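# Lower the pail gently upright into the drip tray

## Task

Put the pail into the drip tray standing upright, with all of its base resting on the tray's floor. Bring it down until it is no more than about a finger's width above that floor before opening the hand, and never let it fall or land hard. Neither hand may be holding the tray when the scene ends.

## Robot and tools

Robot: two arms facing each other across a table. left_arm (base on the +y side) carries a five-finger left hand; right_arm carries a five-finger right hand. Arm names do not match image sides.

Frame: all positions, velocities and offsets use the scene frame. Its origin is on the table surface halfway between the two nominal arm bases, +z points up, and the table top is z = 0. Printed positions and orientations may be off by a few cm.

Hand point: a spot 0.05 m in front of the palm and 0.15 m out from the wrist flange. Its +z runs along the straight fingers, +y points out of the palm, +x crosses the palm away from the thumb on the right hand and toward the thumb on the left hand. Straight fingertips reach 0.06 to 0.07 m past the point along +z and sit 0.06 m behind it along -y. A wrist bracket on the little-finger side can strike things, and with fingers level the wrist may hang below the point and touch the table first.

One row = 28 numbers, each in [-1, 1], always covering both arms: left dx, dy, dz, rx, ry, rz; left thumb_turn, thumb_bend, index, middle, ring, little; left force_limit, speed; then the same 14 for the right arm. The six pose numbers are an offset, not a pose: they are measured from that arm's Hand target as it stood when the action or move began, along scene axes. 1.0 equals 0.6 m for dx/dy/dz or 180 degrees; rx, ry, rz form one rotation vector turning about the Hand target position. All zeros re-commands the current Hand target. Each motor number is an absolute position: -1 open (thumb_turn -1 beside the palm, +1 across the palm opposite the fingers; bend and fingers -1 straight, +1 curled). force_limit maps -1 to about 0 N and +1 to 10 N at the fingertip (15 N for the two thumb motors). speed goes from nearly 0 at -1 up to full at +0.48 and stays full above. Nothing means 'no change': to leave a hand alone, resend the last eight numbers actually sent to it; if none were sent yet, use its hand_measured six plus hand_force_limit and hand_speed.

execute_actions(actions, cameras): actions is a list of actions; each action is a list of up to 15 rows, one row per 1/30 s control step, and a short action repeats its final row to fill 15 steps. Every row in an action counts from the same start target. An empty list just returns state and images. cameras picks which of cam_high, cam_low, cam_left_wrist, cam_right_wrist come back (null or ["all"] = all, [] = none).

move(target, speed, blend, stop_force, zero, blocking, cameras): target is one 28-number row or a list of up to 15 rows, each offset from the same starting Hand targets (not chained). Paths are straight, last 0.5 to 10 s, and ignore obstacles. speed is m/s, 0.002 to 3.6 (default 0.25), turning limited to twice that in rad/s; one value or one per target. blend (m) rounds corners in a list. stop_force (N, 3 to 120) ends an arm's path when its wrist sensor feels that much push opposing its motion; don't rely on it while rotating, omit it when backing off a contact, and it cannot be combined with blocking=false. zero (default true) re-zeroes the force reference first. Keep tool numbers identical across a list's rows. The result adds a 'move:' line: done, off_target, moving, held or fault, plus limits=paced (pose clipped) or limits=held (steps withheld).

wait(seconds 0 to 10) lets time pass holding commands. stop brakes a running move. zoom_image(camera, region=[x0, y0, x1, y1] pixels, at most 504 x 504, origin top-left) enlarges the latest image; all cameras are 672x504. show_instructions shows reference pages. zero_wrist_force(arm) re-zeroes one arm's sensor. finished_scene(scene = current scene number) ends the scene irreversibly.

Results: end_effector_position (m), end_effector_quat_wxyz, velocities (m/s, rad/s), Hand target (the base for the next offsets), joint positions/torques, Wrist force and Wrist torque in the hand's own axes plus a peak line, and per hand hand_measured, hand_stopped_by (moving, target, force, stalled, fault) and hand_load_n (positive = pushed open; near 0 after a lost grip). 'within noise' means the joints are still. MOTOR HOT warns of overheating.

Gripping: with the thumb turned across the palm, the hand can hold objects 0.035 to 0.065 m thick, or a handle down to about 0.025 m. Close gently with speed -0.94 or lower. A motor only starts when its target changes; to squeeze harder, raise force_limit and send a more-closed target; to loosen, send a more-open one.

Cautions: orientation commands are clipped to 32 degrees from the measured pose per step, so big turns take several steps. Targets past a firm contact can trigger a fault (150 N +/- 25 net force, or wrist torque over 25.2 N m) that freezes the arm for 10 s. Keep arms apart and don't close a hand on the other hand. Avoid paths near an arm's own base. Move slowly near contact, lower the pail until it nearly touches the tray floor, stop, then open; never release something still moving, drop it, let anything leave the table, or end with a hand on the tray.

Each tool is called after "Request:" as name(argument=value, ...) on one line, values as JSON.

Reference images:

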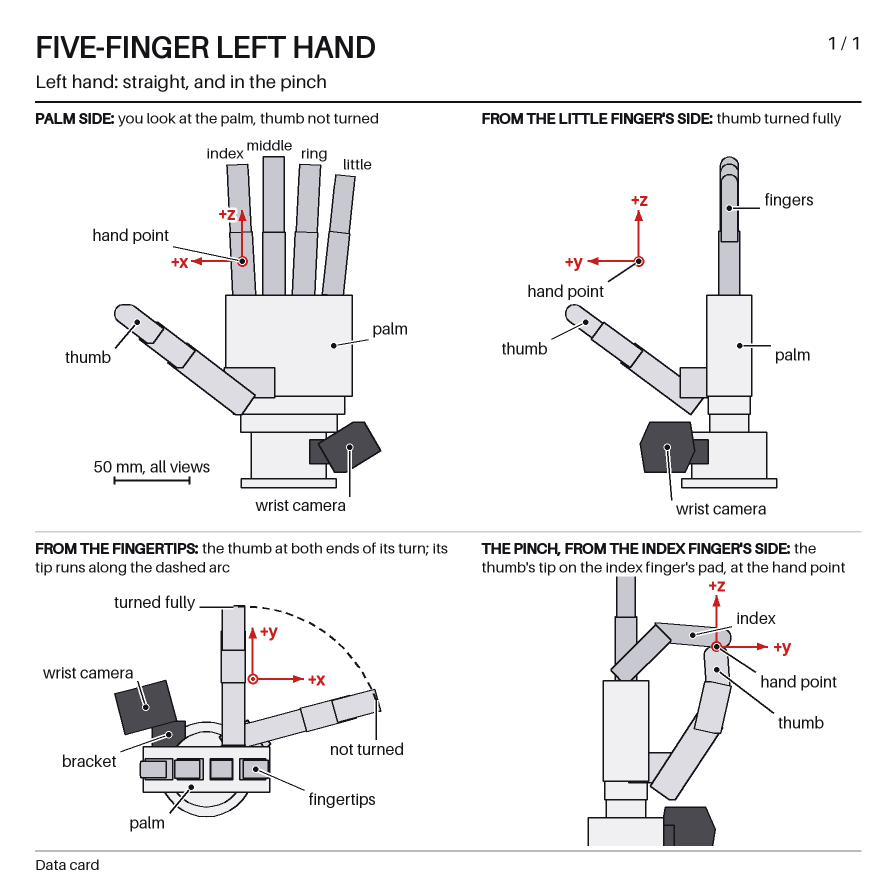

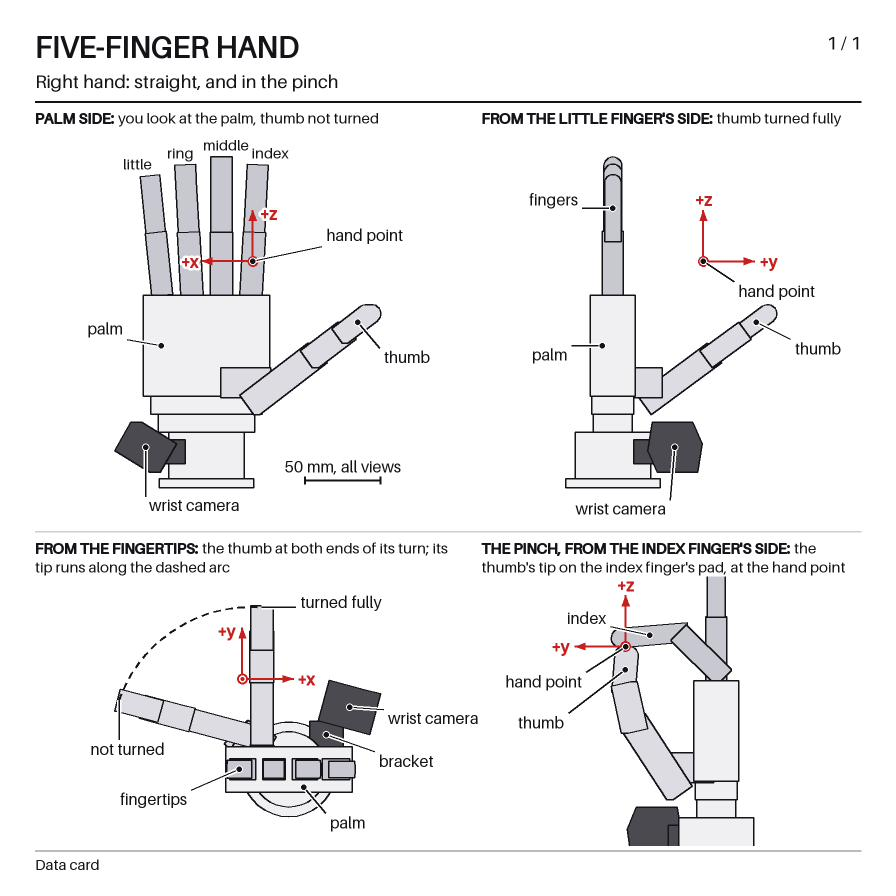

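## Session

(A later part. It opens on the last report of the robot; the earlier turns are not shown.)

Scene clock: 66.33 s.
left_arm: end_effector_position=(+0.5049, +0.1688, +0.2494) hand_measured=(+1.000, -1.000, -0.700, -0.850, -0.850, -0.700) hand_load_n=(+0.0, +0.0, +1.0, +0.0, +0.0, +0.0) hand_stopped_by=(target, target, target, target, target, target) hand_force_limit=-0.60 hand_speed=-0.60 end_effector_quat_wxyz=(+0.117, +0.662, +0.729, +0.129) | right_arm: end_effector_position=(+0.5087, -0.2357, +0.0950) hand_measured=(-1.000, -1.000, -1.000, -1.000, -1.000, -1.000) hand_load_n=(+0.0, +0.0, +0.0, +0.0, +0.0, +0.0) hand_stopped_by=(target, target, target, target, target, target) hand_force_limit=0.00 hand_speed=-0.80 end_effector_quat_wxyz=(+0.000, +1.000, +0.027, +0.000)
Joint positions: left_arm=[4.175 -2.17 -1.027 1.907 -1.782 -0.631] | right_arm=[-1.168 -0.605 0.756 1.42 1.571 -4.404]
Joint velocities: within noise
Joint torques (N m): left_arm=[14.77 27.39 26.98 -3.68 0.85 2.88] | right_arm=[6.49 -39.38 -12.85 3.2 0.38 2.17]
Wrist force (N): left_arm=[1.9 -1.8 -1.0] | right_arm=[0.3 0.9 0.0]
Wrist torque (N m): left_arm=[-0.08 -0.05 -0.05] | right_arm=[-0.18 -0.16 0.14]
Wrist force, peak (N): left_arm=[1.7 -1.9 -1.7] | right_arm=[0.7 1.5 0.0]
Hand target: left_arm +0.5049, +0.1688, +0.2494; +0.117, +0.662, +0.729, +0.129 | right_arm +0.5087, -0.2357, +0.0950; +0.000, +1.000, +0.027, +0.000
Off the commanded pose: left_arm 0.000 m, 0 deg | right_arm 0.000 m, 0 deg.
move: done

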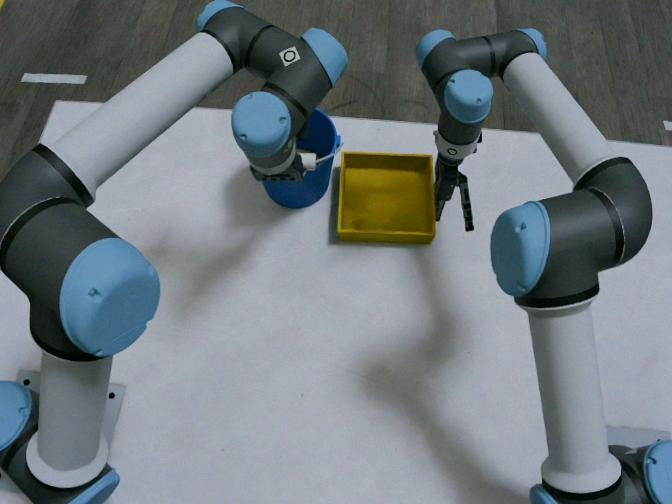

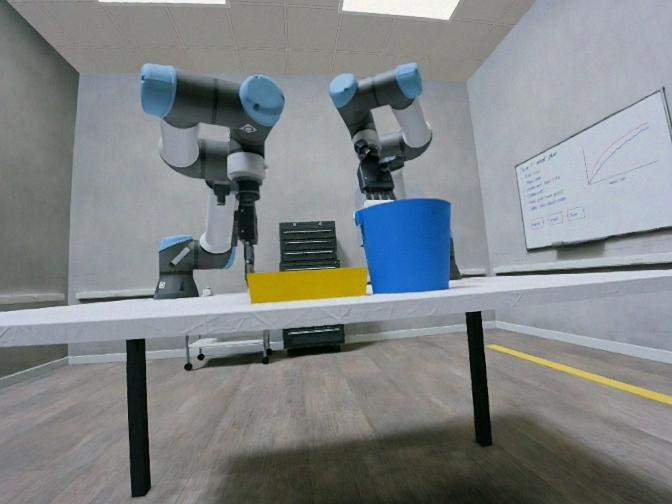

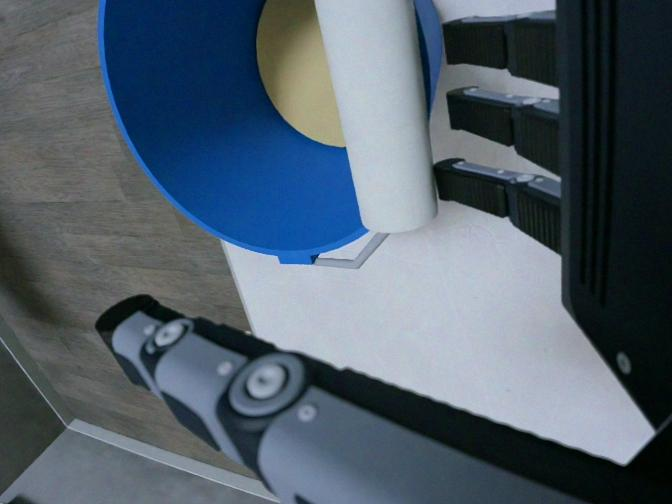

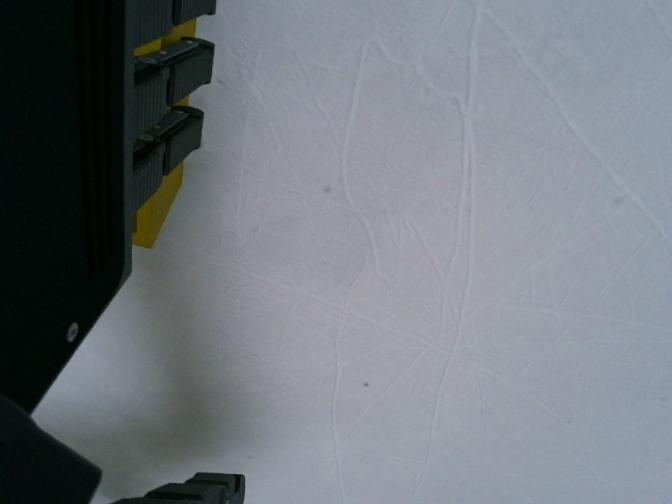

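Request:
move(target=[[-0.0249,-0.0024,0,0,0,0, 1,-1,-0.7,-0.85,-0.85,-0.7,-0.6,-0.6, 0,0,0,0,0,0, -1,-1,-1,-1,-1,-1,0,-0.8],[-0.0249,-0.0024,-0.0343,0,0,0, 1,-1,-0.7,-0.85,-0.85,-0.7,-0.6,-0.6, 0,0,0,0,0,0, -1,-1,-1,-1,-1,-1,0,-0.8],[0.0035,0.0003,-0.0343,0,0,0, 1,-1,-0.7,-0.85,-0.85,-0.7,-0.6,-0.6, 0,0,0,0,0,0, -1,-1,-1,-1,-1,-1,0,-0.8]], speed=0.05, stop_force=3.5)

Scene clock: 78.07 s.
left_arm: end_effector_position=(+0.5070, +0.1690, +0.2288) hand_measured=(+1.000, -1.000, -0.700, -0.850, -0.850, -0.700) hand_load_n=(+0.0, +0.0, +0.5, +0.0, +0.0, +0.0) hand_stopped_by=(target, target, target, target, target, target) hand_force_limit=-0.60 hand_speed=-0.60 end_effector_quat_wxyz=(+0.117, +0.662, +0.729, +0.129) | right_arm: end_effector_position=(+0.5087, -0.2357, +0.0950) hand_measured=(-1.000, -1.000, -1.000, -1.000, -1.000, -1.000) hand_load_n=(+0.0, +0.0, +0.0, +0.0, -0.5, +0.0) hand_stopped_by=(target, target, target, target, target, target) hand_force_limit=0.00 hand_speed=-0.80 end_effector_quat_wxyz=(+0.000, +1.000, +0.027, +0.000)
Joint positions: left_arm=[4.177 -2.179 -1.066 1.955 -1.782 -0.629] | right_arm=[-1.168 -0.605 0.756 1.42 1.571 -4.404]
Joint velocities: within noise
Joint torques (N m): left_arm=[15.17 28.03 26.02 -4.19 0.82 2.75] | right_arm=[6.53 -38.66 -13.04 2.57 -0.06 2.11]
Wrist force (N): left_arm=[1.3 -0.3 -0.9] | right_arm=[0.2 1.1 -0.3]
Wrist torque (N m): left_arm=[-0.16 -0.06 -0.07] | right_arm=[-0.15 -0.15 0.14]
Wrist force, peak (N): left_arm=[1.8 -1.8 -1.7] | right_arm=[0.3 1.4 -0.3]
Hand target: left_arm +0.5070, +0.1690, +0.2288; +0.117, +0.662, +0.729, +0.129 | right_arm +0.5087, -0.2357, +0.0950; +0.000, +1.000, +0.027, +0.000
Off the commanded pose: left_arm 0.000 m, 0 deg | right_arm 0.000 m, 0 deg.
move: done

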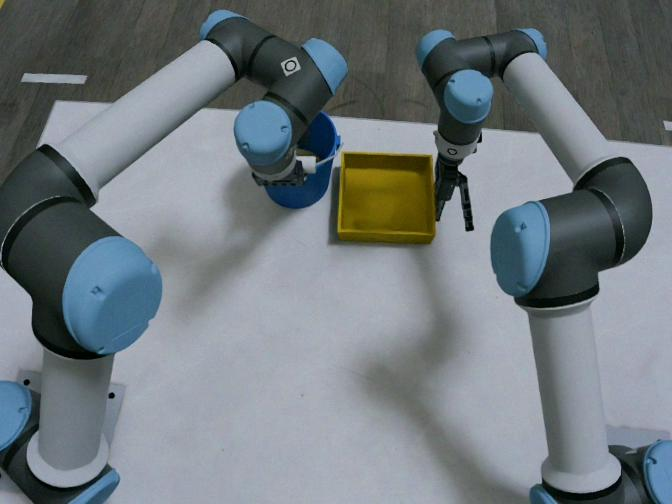

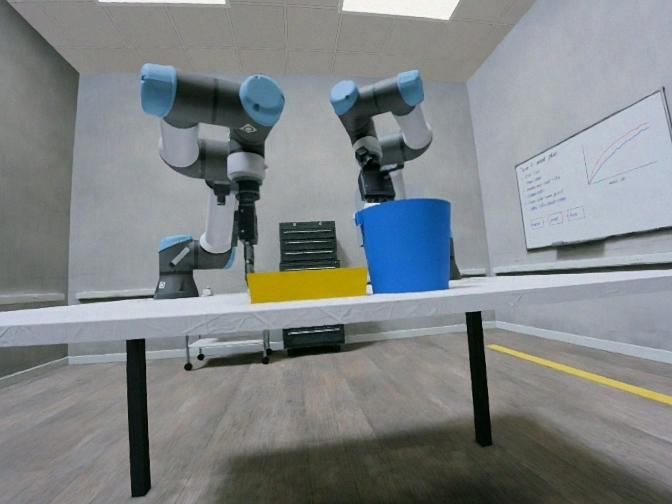

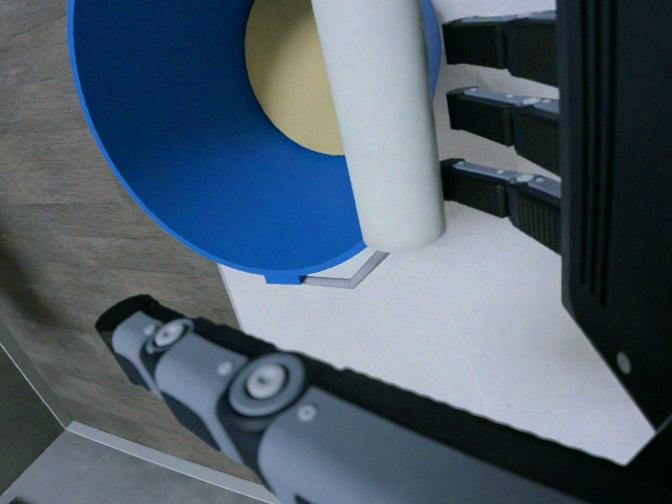

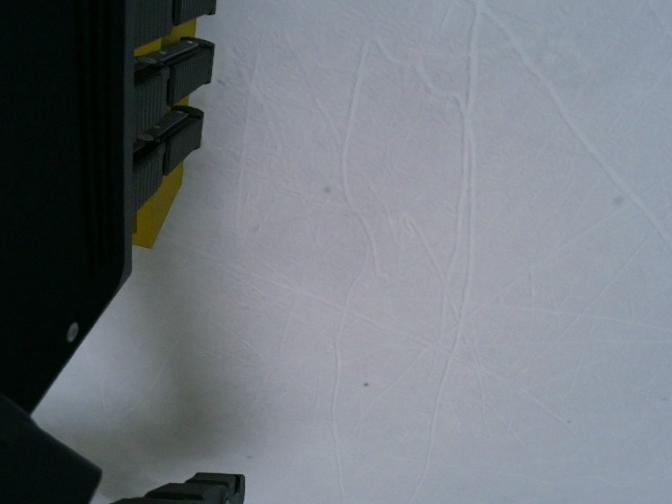

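Request:
move(target=[[0.0114,0.0011,0.0093,0,0,0, 1,-1,-0.7,-0.85,-0.85,-0.7,-0.6,-0.6, 0,0,0,0,0,0, -1,-1,-1,-1,-1,-1,0,-0.8],[0.0308,0.003,0.0178,0,0,0, 1,-1,-0.7,-0.85,-0.85,-0.7,-0.6,-0.6, 0,0,0,0,0,0, -1,-1,-1,-1,-1,-1,0,-0.8],[0.0733,0.0071,0.0235,0,0,0, 1,-1,-0.7,-0.85,-0.85,-0.7,-0.6,-0.6, 0,0,0,0,0,0, -1,-1,-1,-1,-1,-1,0,-0.8]], speed=0.03, stop_force=4)

Scene clock: 83.87 s.
left_arm: end_effector_position=(+0.5510, +0.1733, +0.2429) hand_measured=(+1.000, -1.000, -0.700, -0.850, -0.850, -0.700) hand_load_n=(+0.0, +0.0, +0.0, +0.5, +0.0, +0.5) hand_stopped_by=(target, target, target, target, target, target) hand_force_limit=-0.60 hand_speed=-0.60 end_effector_quat_wxyz=(+0.117, +0.662, +0.729, +0.129) | right_arm: end_effector_position=(+0.5087, -0.2357, +0.0950) hand_measured=(-1.000, -1.000, -1.000, -1.000, -1.000, -1.000) hand_load_n=(+0.0, +0.0, +0.0, +0.0, -0.5, +0.0) hand_stopped_by=(target, target, target, target, target, target) hand_force_limit=0.00 hand_speed=-0.80 end_effector_quat_wxyz=(+0.000, +1.000, +0.027, +0.000)
Joint positions: left_arm=[4.225 -2.258 -0.897 1.874 -1.768 -0.582] | right_arm=[-1.168 -0.605 0.756 1.42 1.571 -4.404]
Joint velocities: within noise
Joint torques (N m): left_arm=[14.69 31.66 26.29 -4.24 0.86 2.71] | right_arm=[5.21 -39.18 -13.34 2.32 -0.49 1.71]
Wrist force (N): left_arm=[1.5 -0.9 -0.9] | right_arm=[0.3 1.2 -0.2]
Wrist torque (N m): left_arm=[-0.14 -0.09 -0.01] | right_arm=[-0.14 -0.16 0.14]
Wrist force, peak (N): left_arm=[1.5 -3.2 0.0] | right_arm=[0.2 1.4 -0.4]
Hand target: left_arm +0.5510, +0.1733, +0.2429; +0.117, +0.662, +0.729, +0.129 | right_arm +0.5087, -0.2357, +0.0950; +0.000, +1.000, +0.027, +0.000
Off the commanded pose: left_arm 0.000 m, 0 deg | right_arm 0.000 m, 0 deg.
move: done

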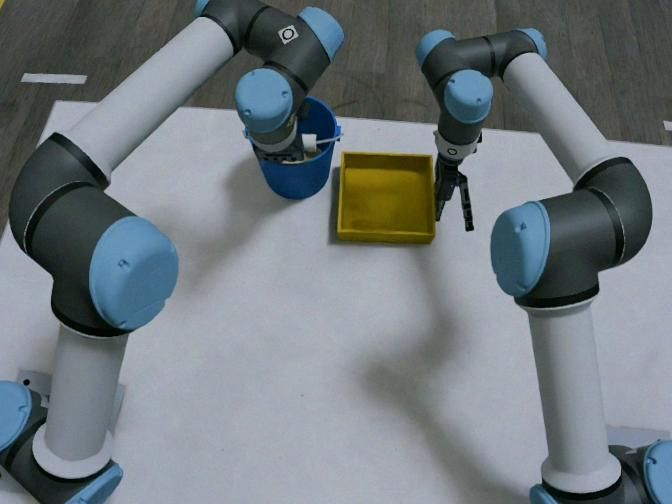

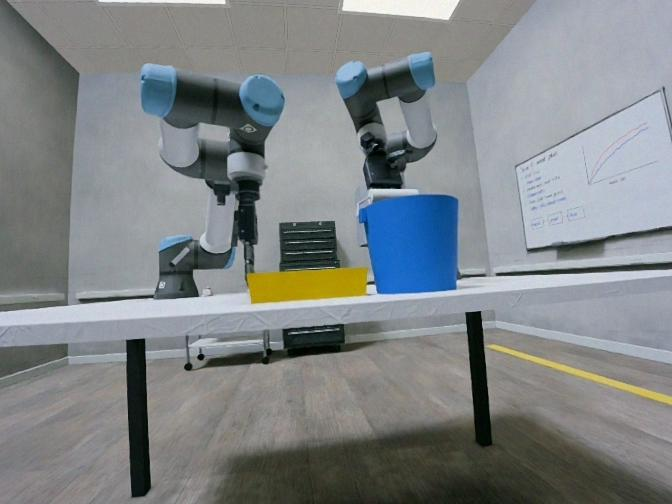

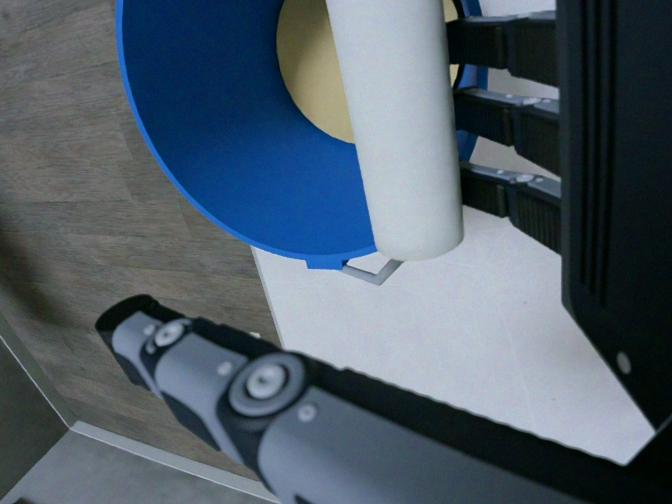

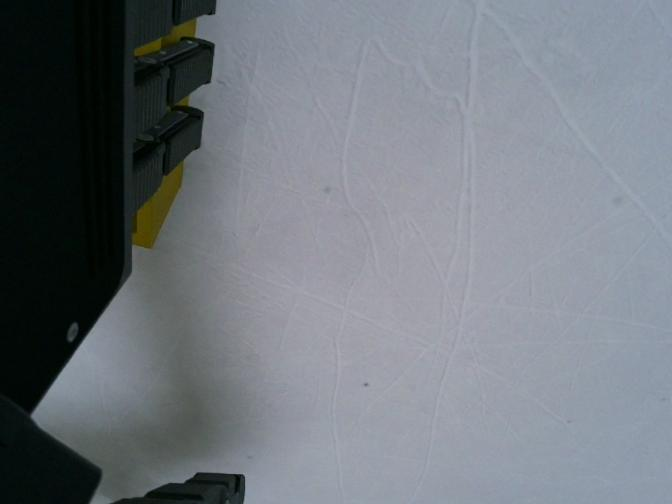

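Request:
zoom_image(camera="cam_high", region=[225, 75, 355, 205])

Request:
zoom_image(camera="cam_low", region=[330, 120, 480, 310])

Scaled by 3.877 from the camera's 672x504 image, which has a finer 960x720 frame.

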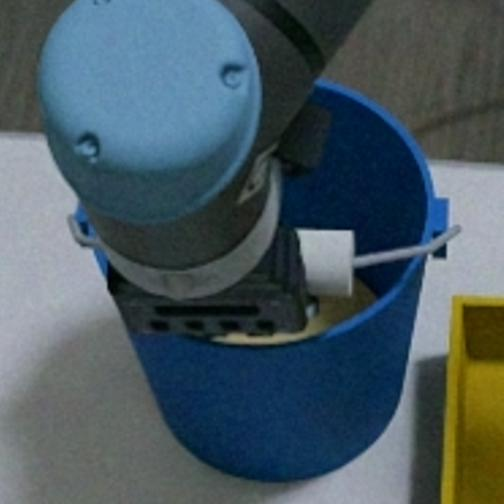

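Scaled by 2.653 from the camera's 672x504 image, which has a finer 960x720 frame.

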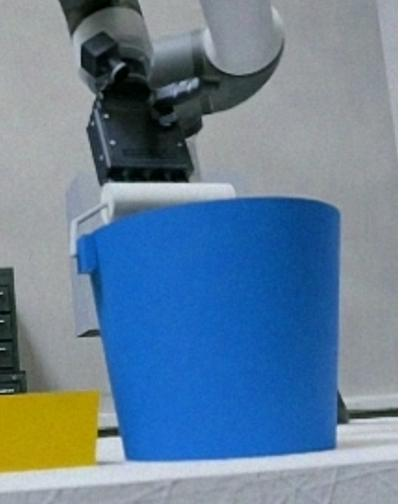

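Request:
move(target=[0.1025,-0.003,-0.0398,0,0,0, 1,-1,0.4,0.4,0.4,0.4,-0.4,-0.8, 0,0,0,0,0,0, -1,-1,-1,-1,-1,-1,0,-0.8], speed=0.03, stop_force=6)

Request:
zoom_image(camera="cam_high", region=[225, 75, 355, 205])

Request:
zoom_image(camera="cam_low", region=[330, 120, 480, 310])

Scene clock: 95.10 s.
left_arm: end_effector_position=(+0.6125, +0.1715, +0.2190) hand_measured=(+1.000, -1.000, +0.020, +0.400, +0.400, +0.056) hand_load_n=(+0.0, +0.0, +0.0, +0.0, +0.0, +0.0) hand_stopped_by=(target, target, force, target, target, force) hand_force_limit=-0.40 hand_speed=-0.80 end_effector_quat_wxyz=(+0.117, +0.662, +0.729, +0.129) | right_arm: end_effector_position=(+0.5087, -0.2357, +0.0950) hand_measured=(-1.000, -1.000, -1.000, -1.000, -1.000, -1.000) hand_load_n=(+0.0, +0.0, +0.0, +0.0, -0.5, +0.0) hand_stopped_by=(target, target, target, target, target, target) hand_force_limit=0.00 hand_speed=-0.80 end_effector_quat_wxyz=(+0.000, +1.000, +0.027, +0.000)
Joint positions: left_arm=[4.271 -2.418 -0.674 1.82 -1.755 -0.537] | right_arm=[-1.168 -0.605 0.756 1.42 1.571 -4.404]
Joint velocities: within noise
Joint torques (N m): left_arm=[13.56 34.79 26.26 -4.2 1.25 2.65] | right_arm=[5.31 -40.4 -13 1.45 -1.06 1.63]
Wrist force (N): left_arm=[1.4 -0.6 -0.6] | right_arm=[0.4 1.2 0.0]
Wrist torque (N m): left_arm=[-0.16 -0.08 -0.04] | right_arm=[-0.14 -0.17 0.14]
Wrist force, peak (N): left_arm=[1.3 -0.7 2.8] | right_arm=[0.6 1.4 -0.3]
Hand target: left_arm +0.6125, +0.1715, +0.2190; +0.117, +0.662, +0.729, +0.129 | right_arm +0.5087, -0.2357, +0.0950; +0.000, +1.000, +0.027, +0.000
Off the commanded pose: left_arm 0.000 m, 0 deg | right_arm 0.000 m, 0 deg.
move: done

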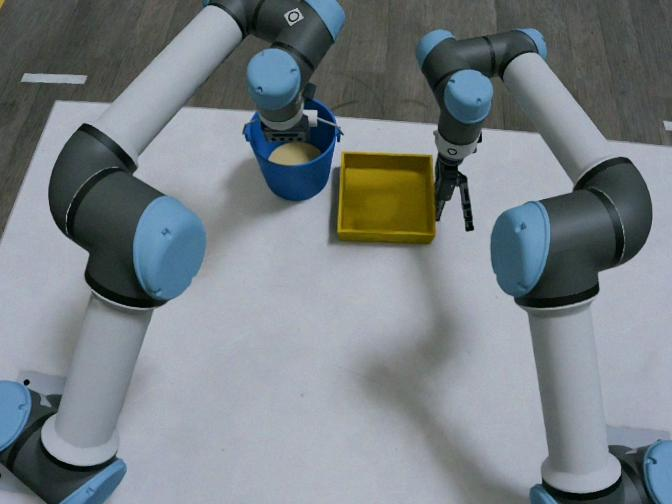

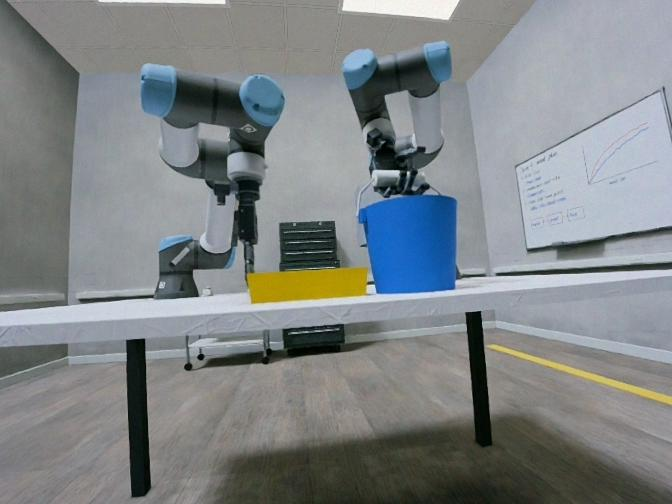

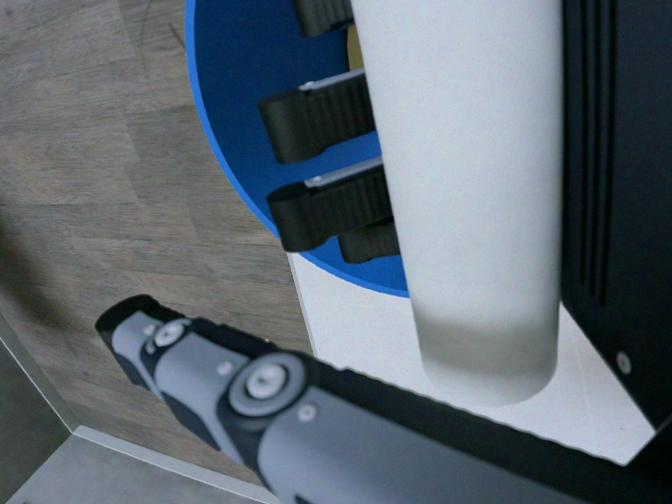

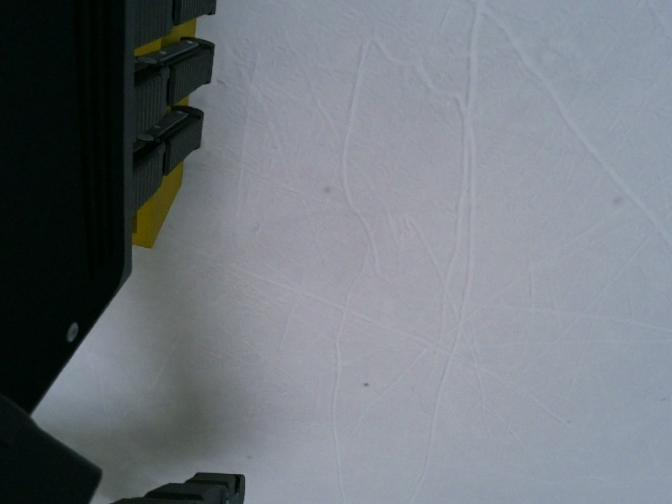

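Scaled by 3.877 from the camera's 672x504 image, which has a finer 960x720 frame.

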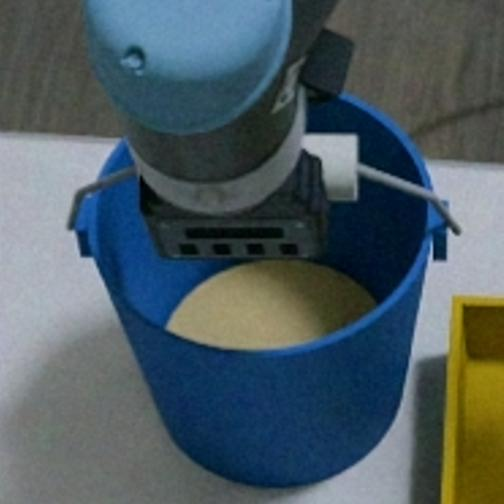

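Scaled by 2.653 from the camera's 672x504 image, which has a finer 960x720 frame.

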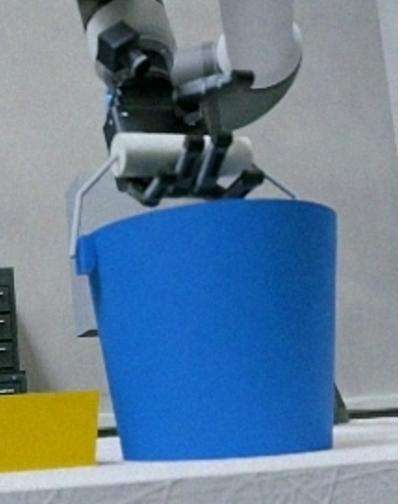

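Request:
move(target=[[0.01,0.001,-0.0167,0,0,0, 1,-1,0.8,0.8,0.8,0.8,-0.4,-0.85, 0,0,0,0,0,0, -1,-1,-1,-1,-1,-1,0,-0.8],[0.01,0.001,-0.0167,0,0,0, 1,0.5,0.8,0.8,0.8,0.8,-0.6,-0.8, 0,0,0,0,0,0, -1,-1,-1,-1,-1,-1,0,-0.8]], speed=0.02, cameras=["cam_high","cam_low"])

Request:
zoom_image(camera="cam_high", region=[225, 75, 475, 260])

Scene clock: 100.40 s.
left_arm: end_effector_position=(+0.6185, +0.1721, +0.2090) hand_measured=(+1.000, -0.536, +0.800, +0.800, +0.800, +0.800) hand_load_n=(+0.5, +3.0, +1.0, +0.0, +0.0, +0.0) hand_stopped_by=(target, force, target, target, target, target) hand_force_limit=-0.60 hand_speed=-0.80 end_effector_quat_wxyz=(+0.117, +0.662, +0.729, +0.129) | right_arm: end_effector_position=(+0.5087, -0.2357, +0.0950) hand_measured=(-1.000, -1.000, -1.000, -1.000, -1.000, -1.000) hand_load_n=(+0.0, +0.0, +0.0, +0.0, -0.5, +0.0) hand_stopped_by=(target, target, target, target, target, target) hand_force_limit=0.00 hand_speed=-0.80 end_effector_quat_wxyz=(+0.000, +1.000, +0.027, +0.000)
Joint positions: left_arm=[4.277 -2.433 -0.673 1.835 -1.753 -0.532] | right_arm=[-1.168 -0.605 0.756 1.42 1.571 -4.404]
Joint velocities: within noise
Joint torques (N m): left_arm=[12.84 50.22 24.47 -2.44 -1.51 1.8] | right_arm=[6.01 -41.75 -12.48 1.53 -0.91 1.46]
Wrist force (N): left_arm=[1.2 -0.5 0.5] | right_arm=[0.3 1.3 0.1]
Wrist torque (N m): left_arm=[-0.17 -0.06 -0.03] | right_arm=[-0.12 -0.17 0.15]
Wrist force, peak (N): left_arm=[1.1 -0.5 1.8] | right_arm=[0.4 1.5 -0.2]
Hand target: left_arm +0.6185, +0.1721, +0.2090; +0.117, +0.662, +0.729, +0.129 | right_arm +0.5087, -0.2357, +0.0950; +0.000, +1.000, +0.027, +0.000
Off the commanded pose: left_arm 0.000 m, 0 deg | right_arm 0.000 m, 0 deg.
move: done
Images, in order (width x height): cam_high 672x504, cam_low 672x504.

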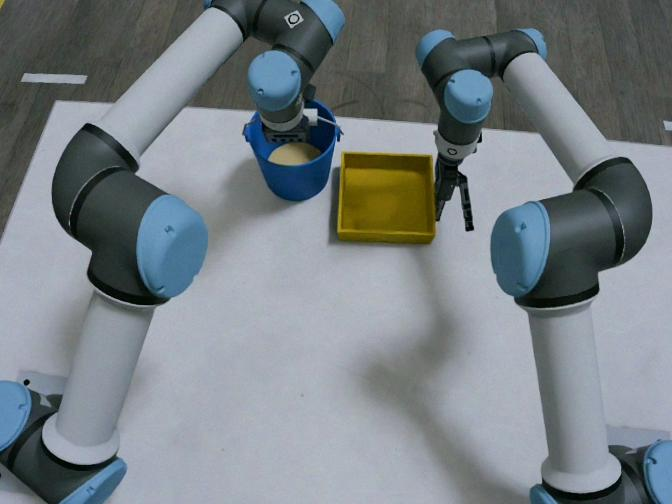

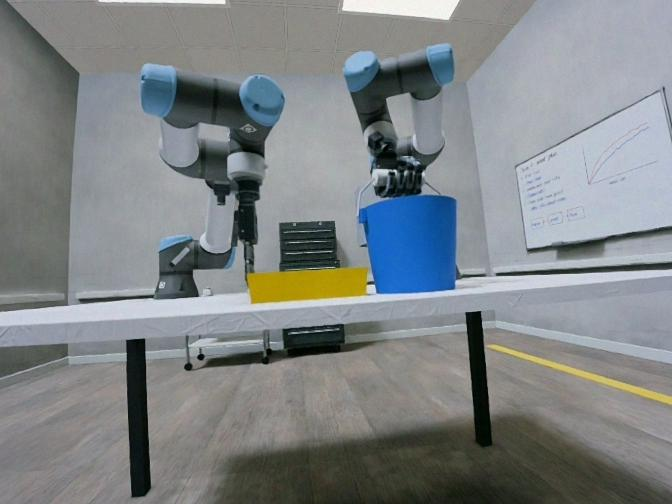

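Scaled by 2.016 from the camera's 672x504 image, which has a finer 960x720 frame.

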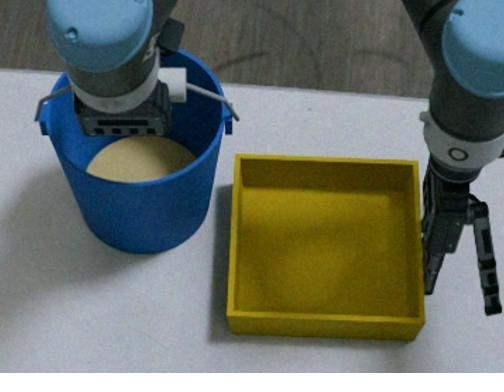

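Request:
move(target=[[0,0,0,0,0,0, 1,0.5,1,1,1,1,-0.4,-0.85, 0,0,0,0,0,0, -1,-1,-1,-1,-1,-1,0,-0.8],[0,0,0.125,0,0,0, 1,0.5,1,1,1,1,-0.4,-0.85, 0,0,0,0,0,0, -1,-1,-1,-1,-1,-1,0,-0.8]], speed=0.08, cameras=["cam_high","cam_low","cam_left_wrist"])

Request:
zoom_image(camera="cam_low", region=[330, 110, 480, 310])

Scene clock: 106.70 s.
left_arm: end_effector_position=(+0.6185, +0.1722, +0.2840) hand_measured=(+1.000, -0.536, +0.812, +0.810, +0.824, +0.826) hand_load_n=(+0.5, +3.0, +3.0, +6.0, +7.0, +3.0) hand_stopped_by=(target, force, force, force, force, force) hand_force_limit=-0.40 hand_speed=-0.85 end_effector_quat_wxyz=(+0.117, +0.662, +0.729, +0.129) | right_arm: end_effector_position=(+0.5087, -0.2357, +0.0950) hand_measured=(-1.000, -1.000, -1.000, -1.000, -1.000, -1.000) hand_load_n=(+0.0, -0.5, +0.0, +0.0, -0.5, +0.0) hand_stopped_by=(target, target, target, target, target, target) hand_force_limit=0.00 hand_speed=-0.80 end_effector_quat_wxyz=(+0.000, +1.000, +0.027, +0.000)
Joint positions: left_arm=[4.277 -2.488 -0.377 1.594 -1.753 -0.532] | right_arm=[-1.168 -0.605 0.756 1.42 1.571 -4.404]
Joint velocities: within noise
Joint torques (N m): left_arm=[-11.83 41.74 27.44 -4.48 -1.82 -2.58] | right_arm=[5.67 -42.66 -12.76 0.69 -0.98 1.43]
Wrist force (N): left_arm=[1.1 -3.4 7.2] | right_arm=[0.1 1.2 0.1]
Wrist torque (N m): left_arm=[-0.48 0.22 0.02] | right_arm=[-0.15 -0.14 0.14]
Wrist force, peak (N): left_arm=[1.2 -3.4 8.2] | right_arm=[0.5 1.5 0.1]
Hand target: left_arm +0.6185, +0.1721, +0.2840; +0.117, +0.662, +0.729, +0.129 | right_arm +0.5087, -0.2357, +0.0950; +0.000, +1.000, +0.027, +0.000
Off the commanded pose: left_arm 0.000 m, 0 deg | right_arm 0.000 m, 0 deg.
move: done
Images, in order (width x height): cam_high 672x504, cam_low 672x504, cam_left_wrist 672x504.

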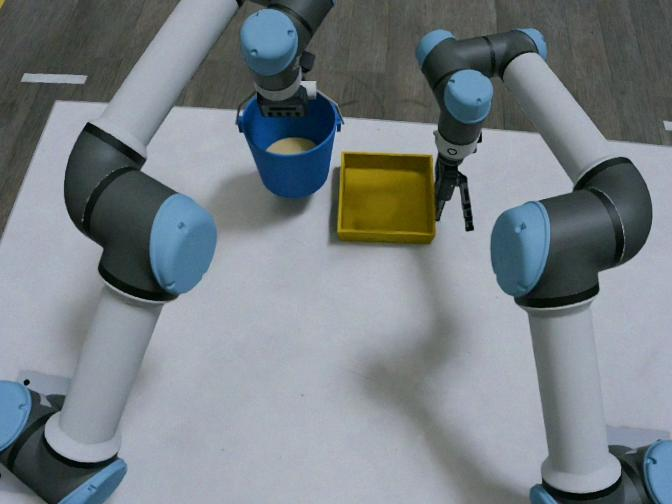

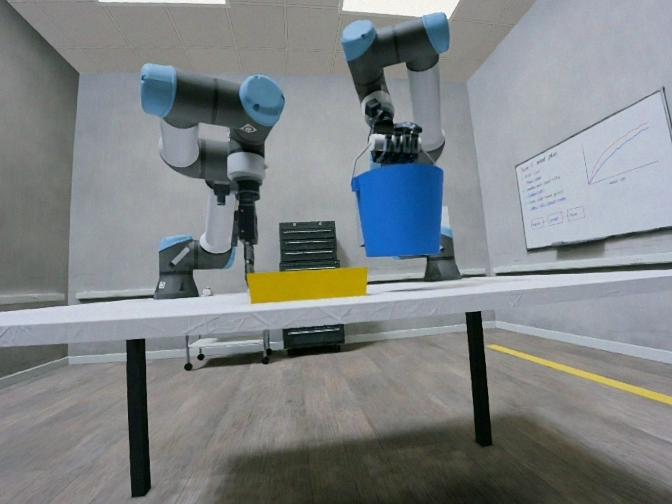

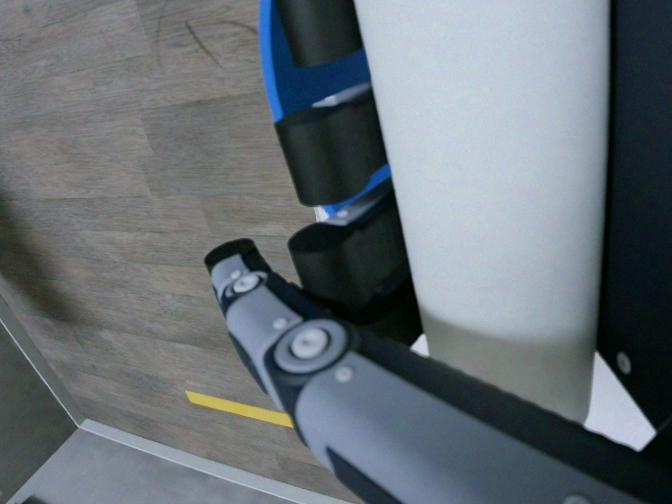

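Scaled by 2.520 from the camera's 672x504 image, which has a finer 960x720 frame.

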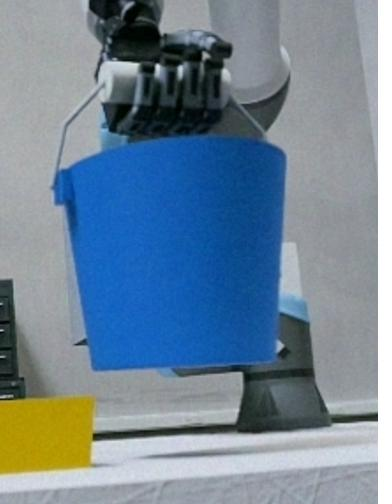

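Request:
move(target=[-0.1073,-0.2033,0.0167,0,0,0, 1,0.5,1,1,1,1,-0.4,-0.85, -0.0073,0.1331,0,0,0,0, -1,-1,-1,-1,-1,-1,0,-0.8], speed=0.11, cameras=["cam_high","cam_low"])

Request:
zoom_image(camera="cam_high", region=[270, 90, 450, 270])

Request:
zoom_image(camera="cam_low", region=[220, 110, 420, 310])

Scene clock: 110.77 s.
left_arm: end_effector_position=(+0.5532, +0.0511, +0.2933) hand_measured=(+1.000, -0.536, +0.812, +0.810, +0.826, +0.826) hand_load_n=(+0.5, +3.0, +0.0, +5.5, +0.0, +8.0) hand_stopped_by=(target, force, force, force, force, force) hand_force_limit=-0.40 hand_speed=-0.85 end_effector_quat_wxyz=(+0.162, +0.671, +0.711, +0.131) | right_arm: end_effector_position=(+0.5044, -0.1559, +0.0950) hand_measured=(-1.000, -1.000, -1.000, -1.000, -1.000, -1.000) hand_load_n=(+0.0, +0.0, +0.0, +0.0, -0.5, +0.0) hand_stopped_by=(target, target, target, target, target, target) hand_force_limit=0.00 hand_speed=-0.80 end_effector_quat_wxyz=(+0.000, +1.000, +0.027, +0.000)
Joint positions: left_arm=[4.067 -2.653 -0.035 1.47 -1.802 -0.69] | right_arm=[-1.054 -0.415 0.386 1.6 1.571 -4.29]
Joint velocities: within noise
Joint torques (N m): left_arm=[-17.02 66.99 27.59 2.65 1.5 -2.9] | right_arm=[11.79 -39.42 -21.76 3.85 0.8 2.78]
Wrist force (N): left_arm=[9.5 -6.1 6.9] | right_arm=[1.9 8.9 -2.1]
Wrist torque (N m): left_arm=[-0.52 0.18 0.72] | right_arm=[1.21 -0.35 0.35]
Wrist force, peak (N): left_arm=[15.4 -1.7 9.4] | right_arm=[-0.9 18.2 -1.7]
Hand target: left_arm +0.5541, +0.0501, +0.2940; +0.117, +0.662, +0.729, +0.129 | right_arm +0.5044, -0.1559, +0.0950; +0.000, +1.000, +0.027, +0.000
Off the commanded pose: left_arm 0.001 m, 6 deg | right_arm 0.000 m, 0 deg.
elbow stopped short (left arm): the move would have taken joint 3 (elbow) straighter than the controller allows.
move: off_target (left_arm)
Images, in order (width x height): cam_high 672x504, cam_low 672x504.

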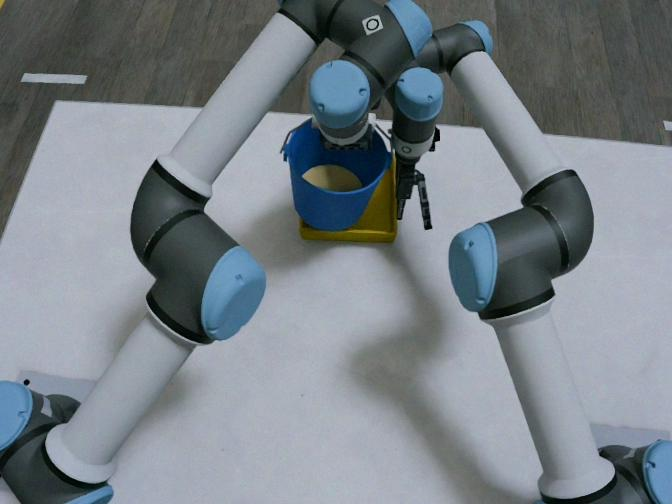

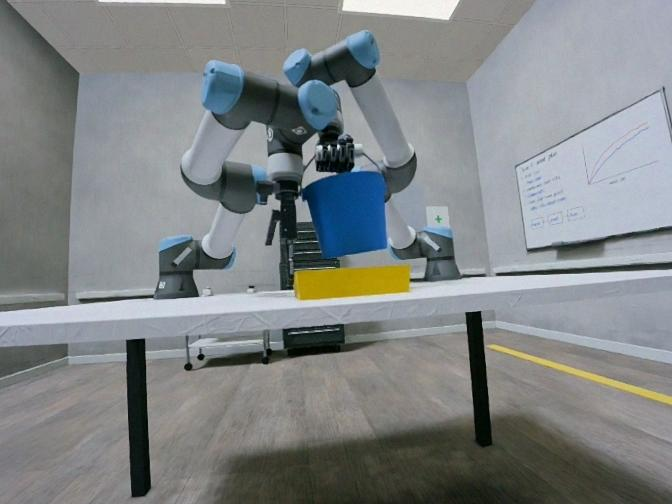

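Scaled by 2.800 from the camera's 672x504 image, which has a finer 960x720 frame.

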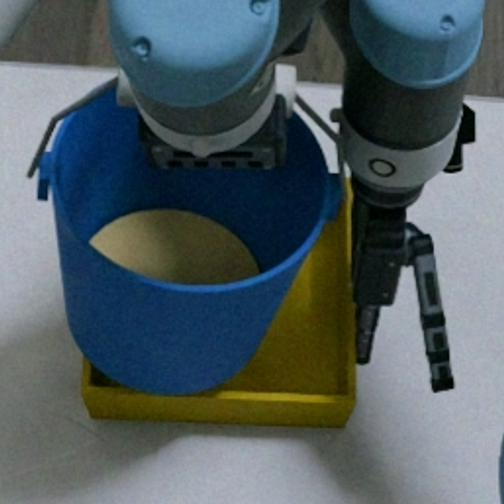

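Scaled by 2.520 from the camera's 672x504 image, which has a finer 960x720 frame.

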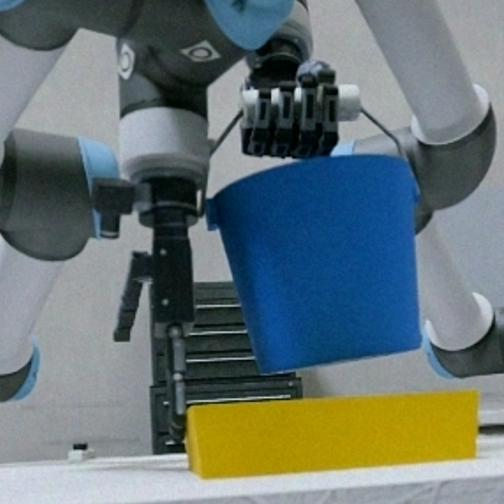

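Request:
move(target=[[0,0,0,0,0,0, 1,0.5,1,1,1,1,-0.4,-0.85, 0.0092,-0.1664,0,0,0,0, -1,-1,-1,-1,-1,-1,0,-0.8],[0,0,0,0,0,0, 1,0.5,1,1,1,1,-0.4,-0.85, -0.08,-0.4,0.15,0,0,0, -1,-1,-1,-1,-1,-1,0,-0.8]], speed=[0.1,0.25], cameras=["cam_high","cam_low","cam_left_wrist"])

Request:
zoom_image(camera="cam_high", region=[270, 90, 450, 270])

Request:
zoom_image(camera="cam_low", region=[220, 110, 420, 310])

Scene clock: 115.07 s.
left_arm: end_effector_position=(+0.5532, +0.0511, +0.2934) hand_measured=(+1.000, -0.536, +0.812, +0.810, +0.824, +0.826) hand_load_n=(+0.5, +2.5, +2.5, +6.0, +4.5, +0.5) hand_stopped_by=(target, force, force, force, force, force) hand_force_limit=-0.40 hand_speed=-0.85 end_effector_quat_wxyz=(+0.162, +0.671, +0.711, +0.131) | right_arm: end_effector_position=(+0.4564, -0.3958, +0.1850) hand_measured=(-1.000, -1.000, -1.000, -1.000, -1.000, -1.000) hand_load_n=(+0.0, +0.0, -0.5, +0.0, +0.0, +0.0) hand_stopped_by=(target, target, target, target, target, target) hand_force_limit=0.00 hand_speed=-0.80 end_effector_quat_wxyz=(+0.000, +1.000, +0.027, +0.000)
Joint positions: left_arm=[4.067 -2.653 -0.035 1.471 -1.802 -0.69] | right_arm=[-1.417 -0.995 1.21 1.355 1.571 -4.653]
Joint velocities: within noise
Joint torques (N m): left_arm=[13.44 66.9 18 0.48 0.42 2.86] | right_arm=[-8.73 -49.76 -10.75 4.62 -1.04 -2.93]
Wrist force (N): left_arm=[1.4 -3.4 7.1] | right_arm=[-0.3 0.4 -0.2]
Wrist torque (N m): left_arm=[-0.46 0.19 0.05] | right_arm=[-0.17 -0.04 0.08]
Wrist force, peak (N): left_arm=[10.4 -7.1 8.5] | right_arm=[2.5 9.9 -2.1]
Hand target: left_arm +0.5541, +0.0501, +0.2940; +0.117, +0.662, +0.729, +0.129 | right_arm +0.4564, -0.3959, +0.1850; +0.000, +1.000, +0.027, +0.000
Off the commanded pose: left_arm 0.001 m, 6 deg | right_arm 0.000 m, 0 deg.
elbow stopped short (left arm): the move would have taken joint 3 (elbow) straighter than the controller allows.
move: off_target (left_arm)
Images, in order (width x height): cam_high 672x504, cam_low 672x504, cam_left_wrist 672x504.

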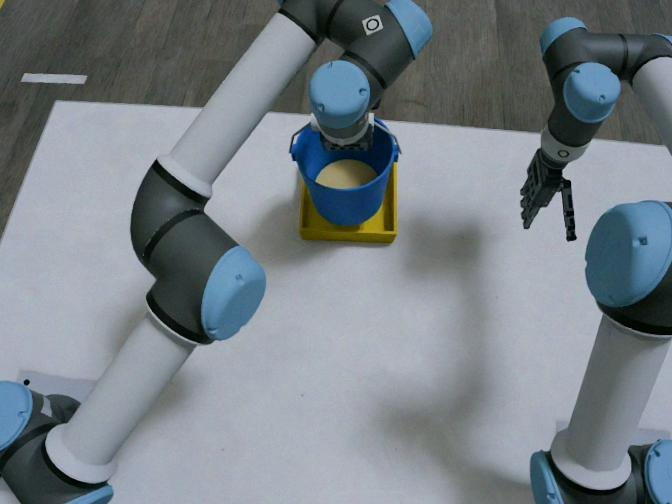

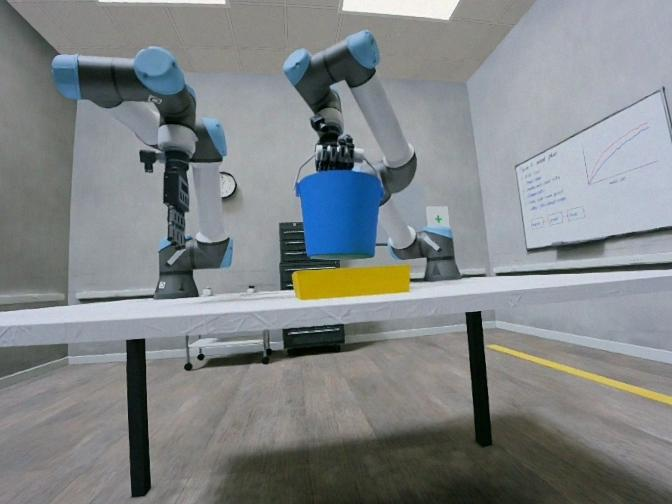

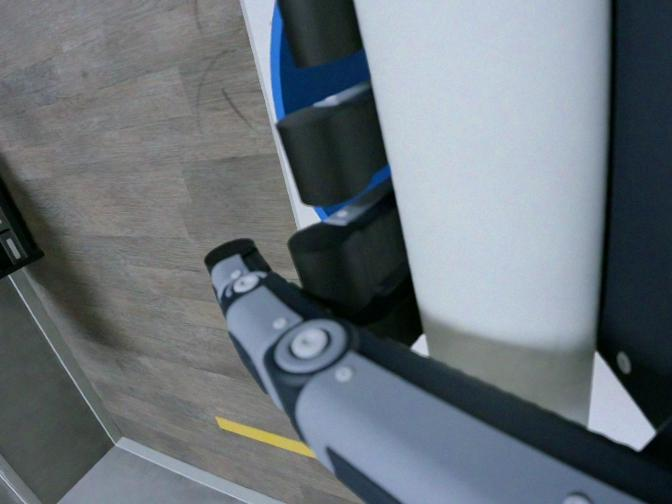

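Scaled by 2.800 from the camera's 672x504 image, which has a finer 960x720 frame.

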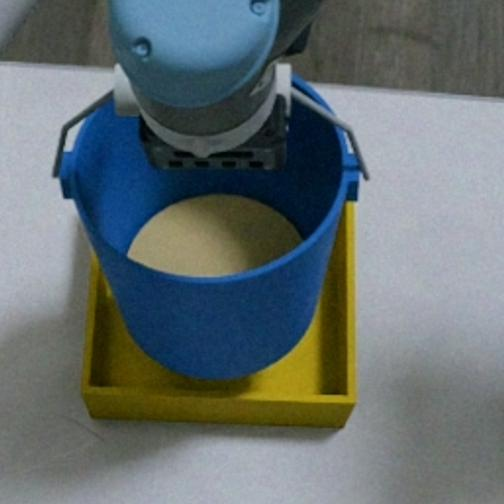

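Scaled by 2.520 from the camera's 672x504 image, which has a finer 960x720 frame.

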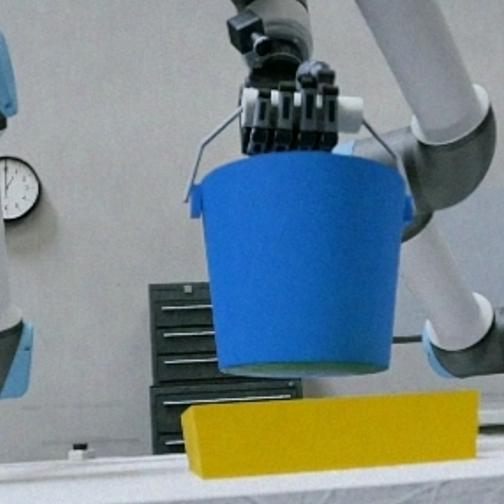

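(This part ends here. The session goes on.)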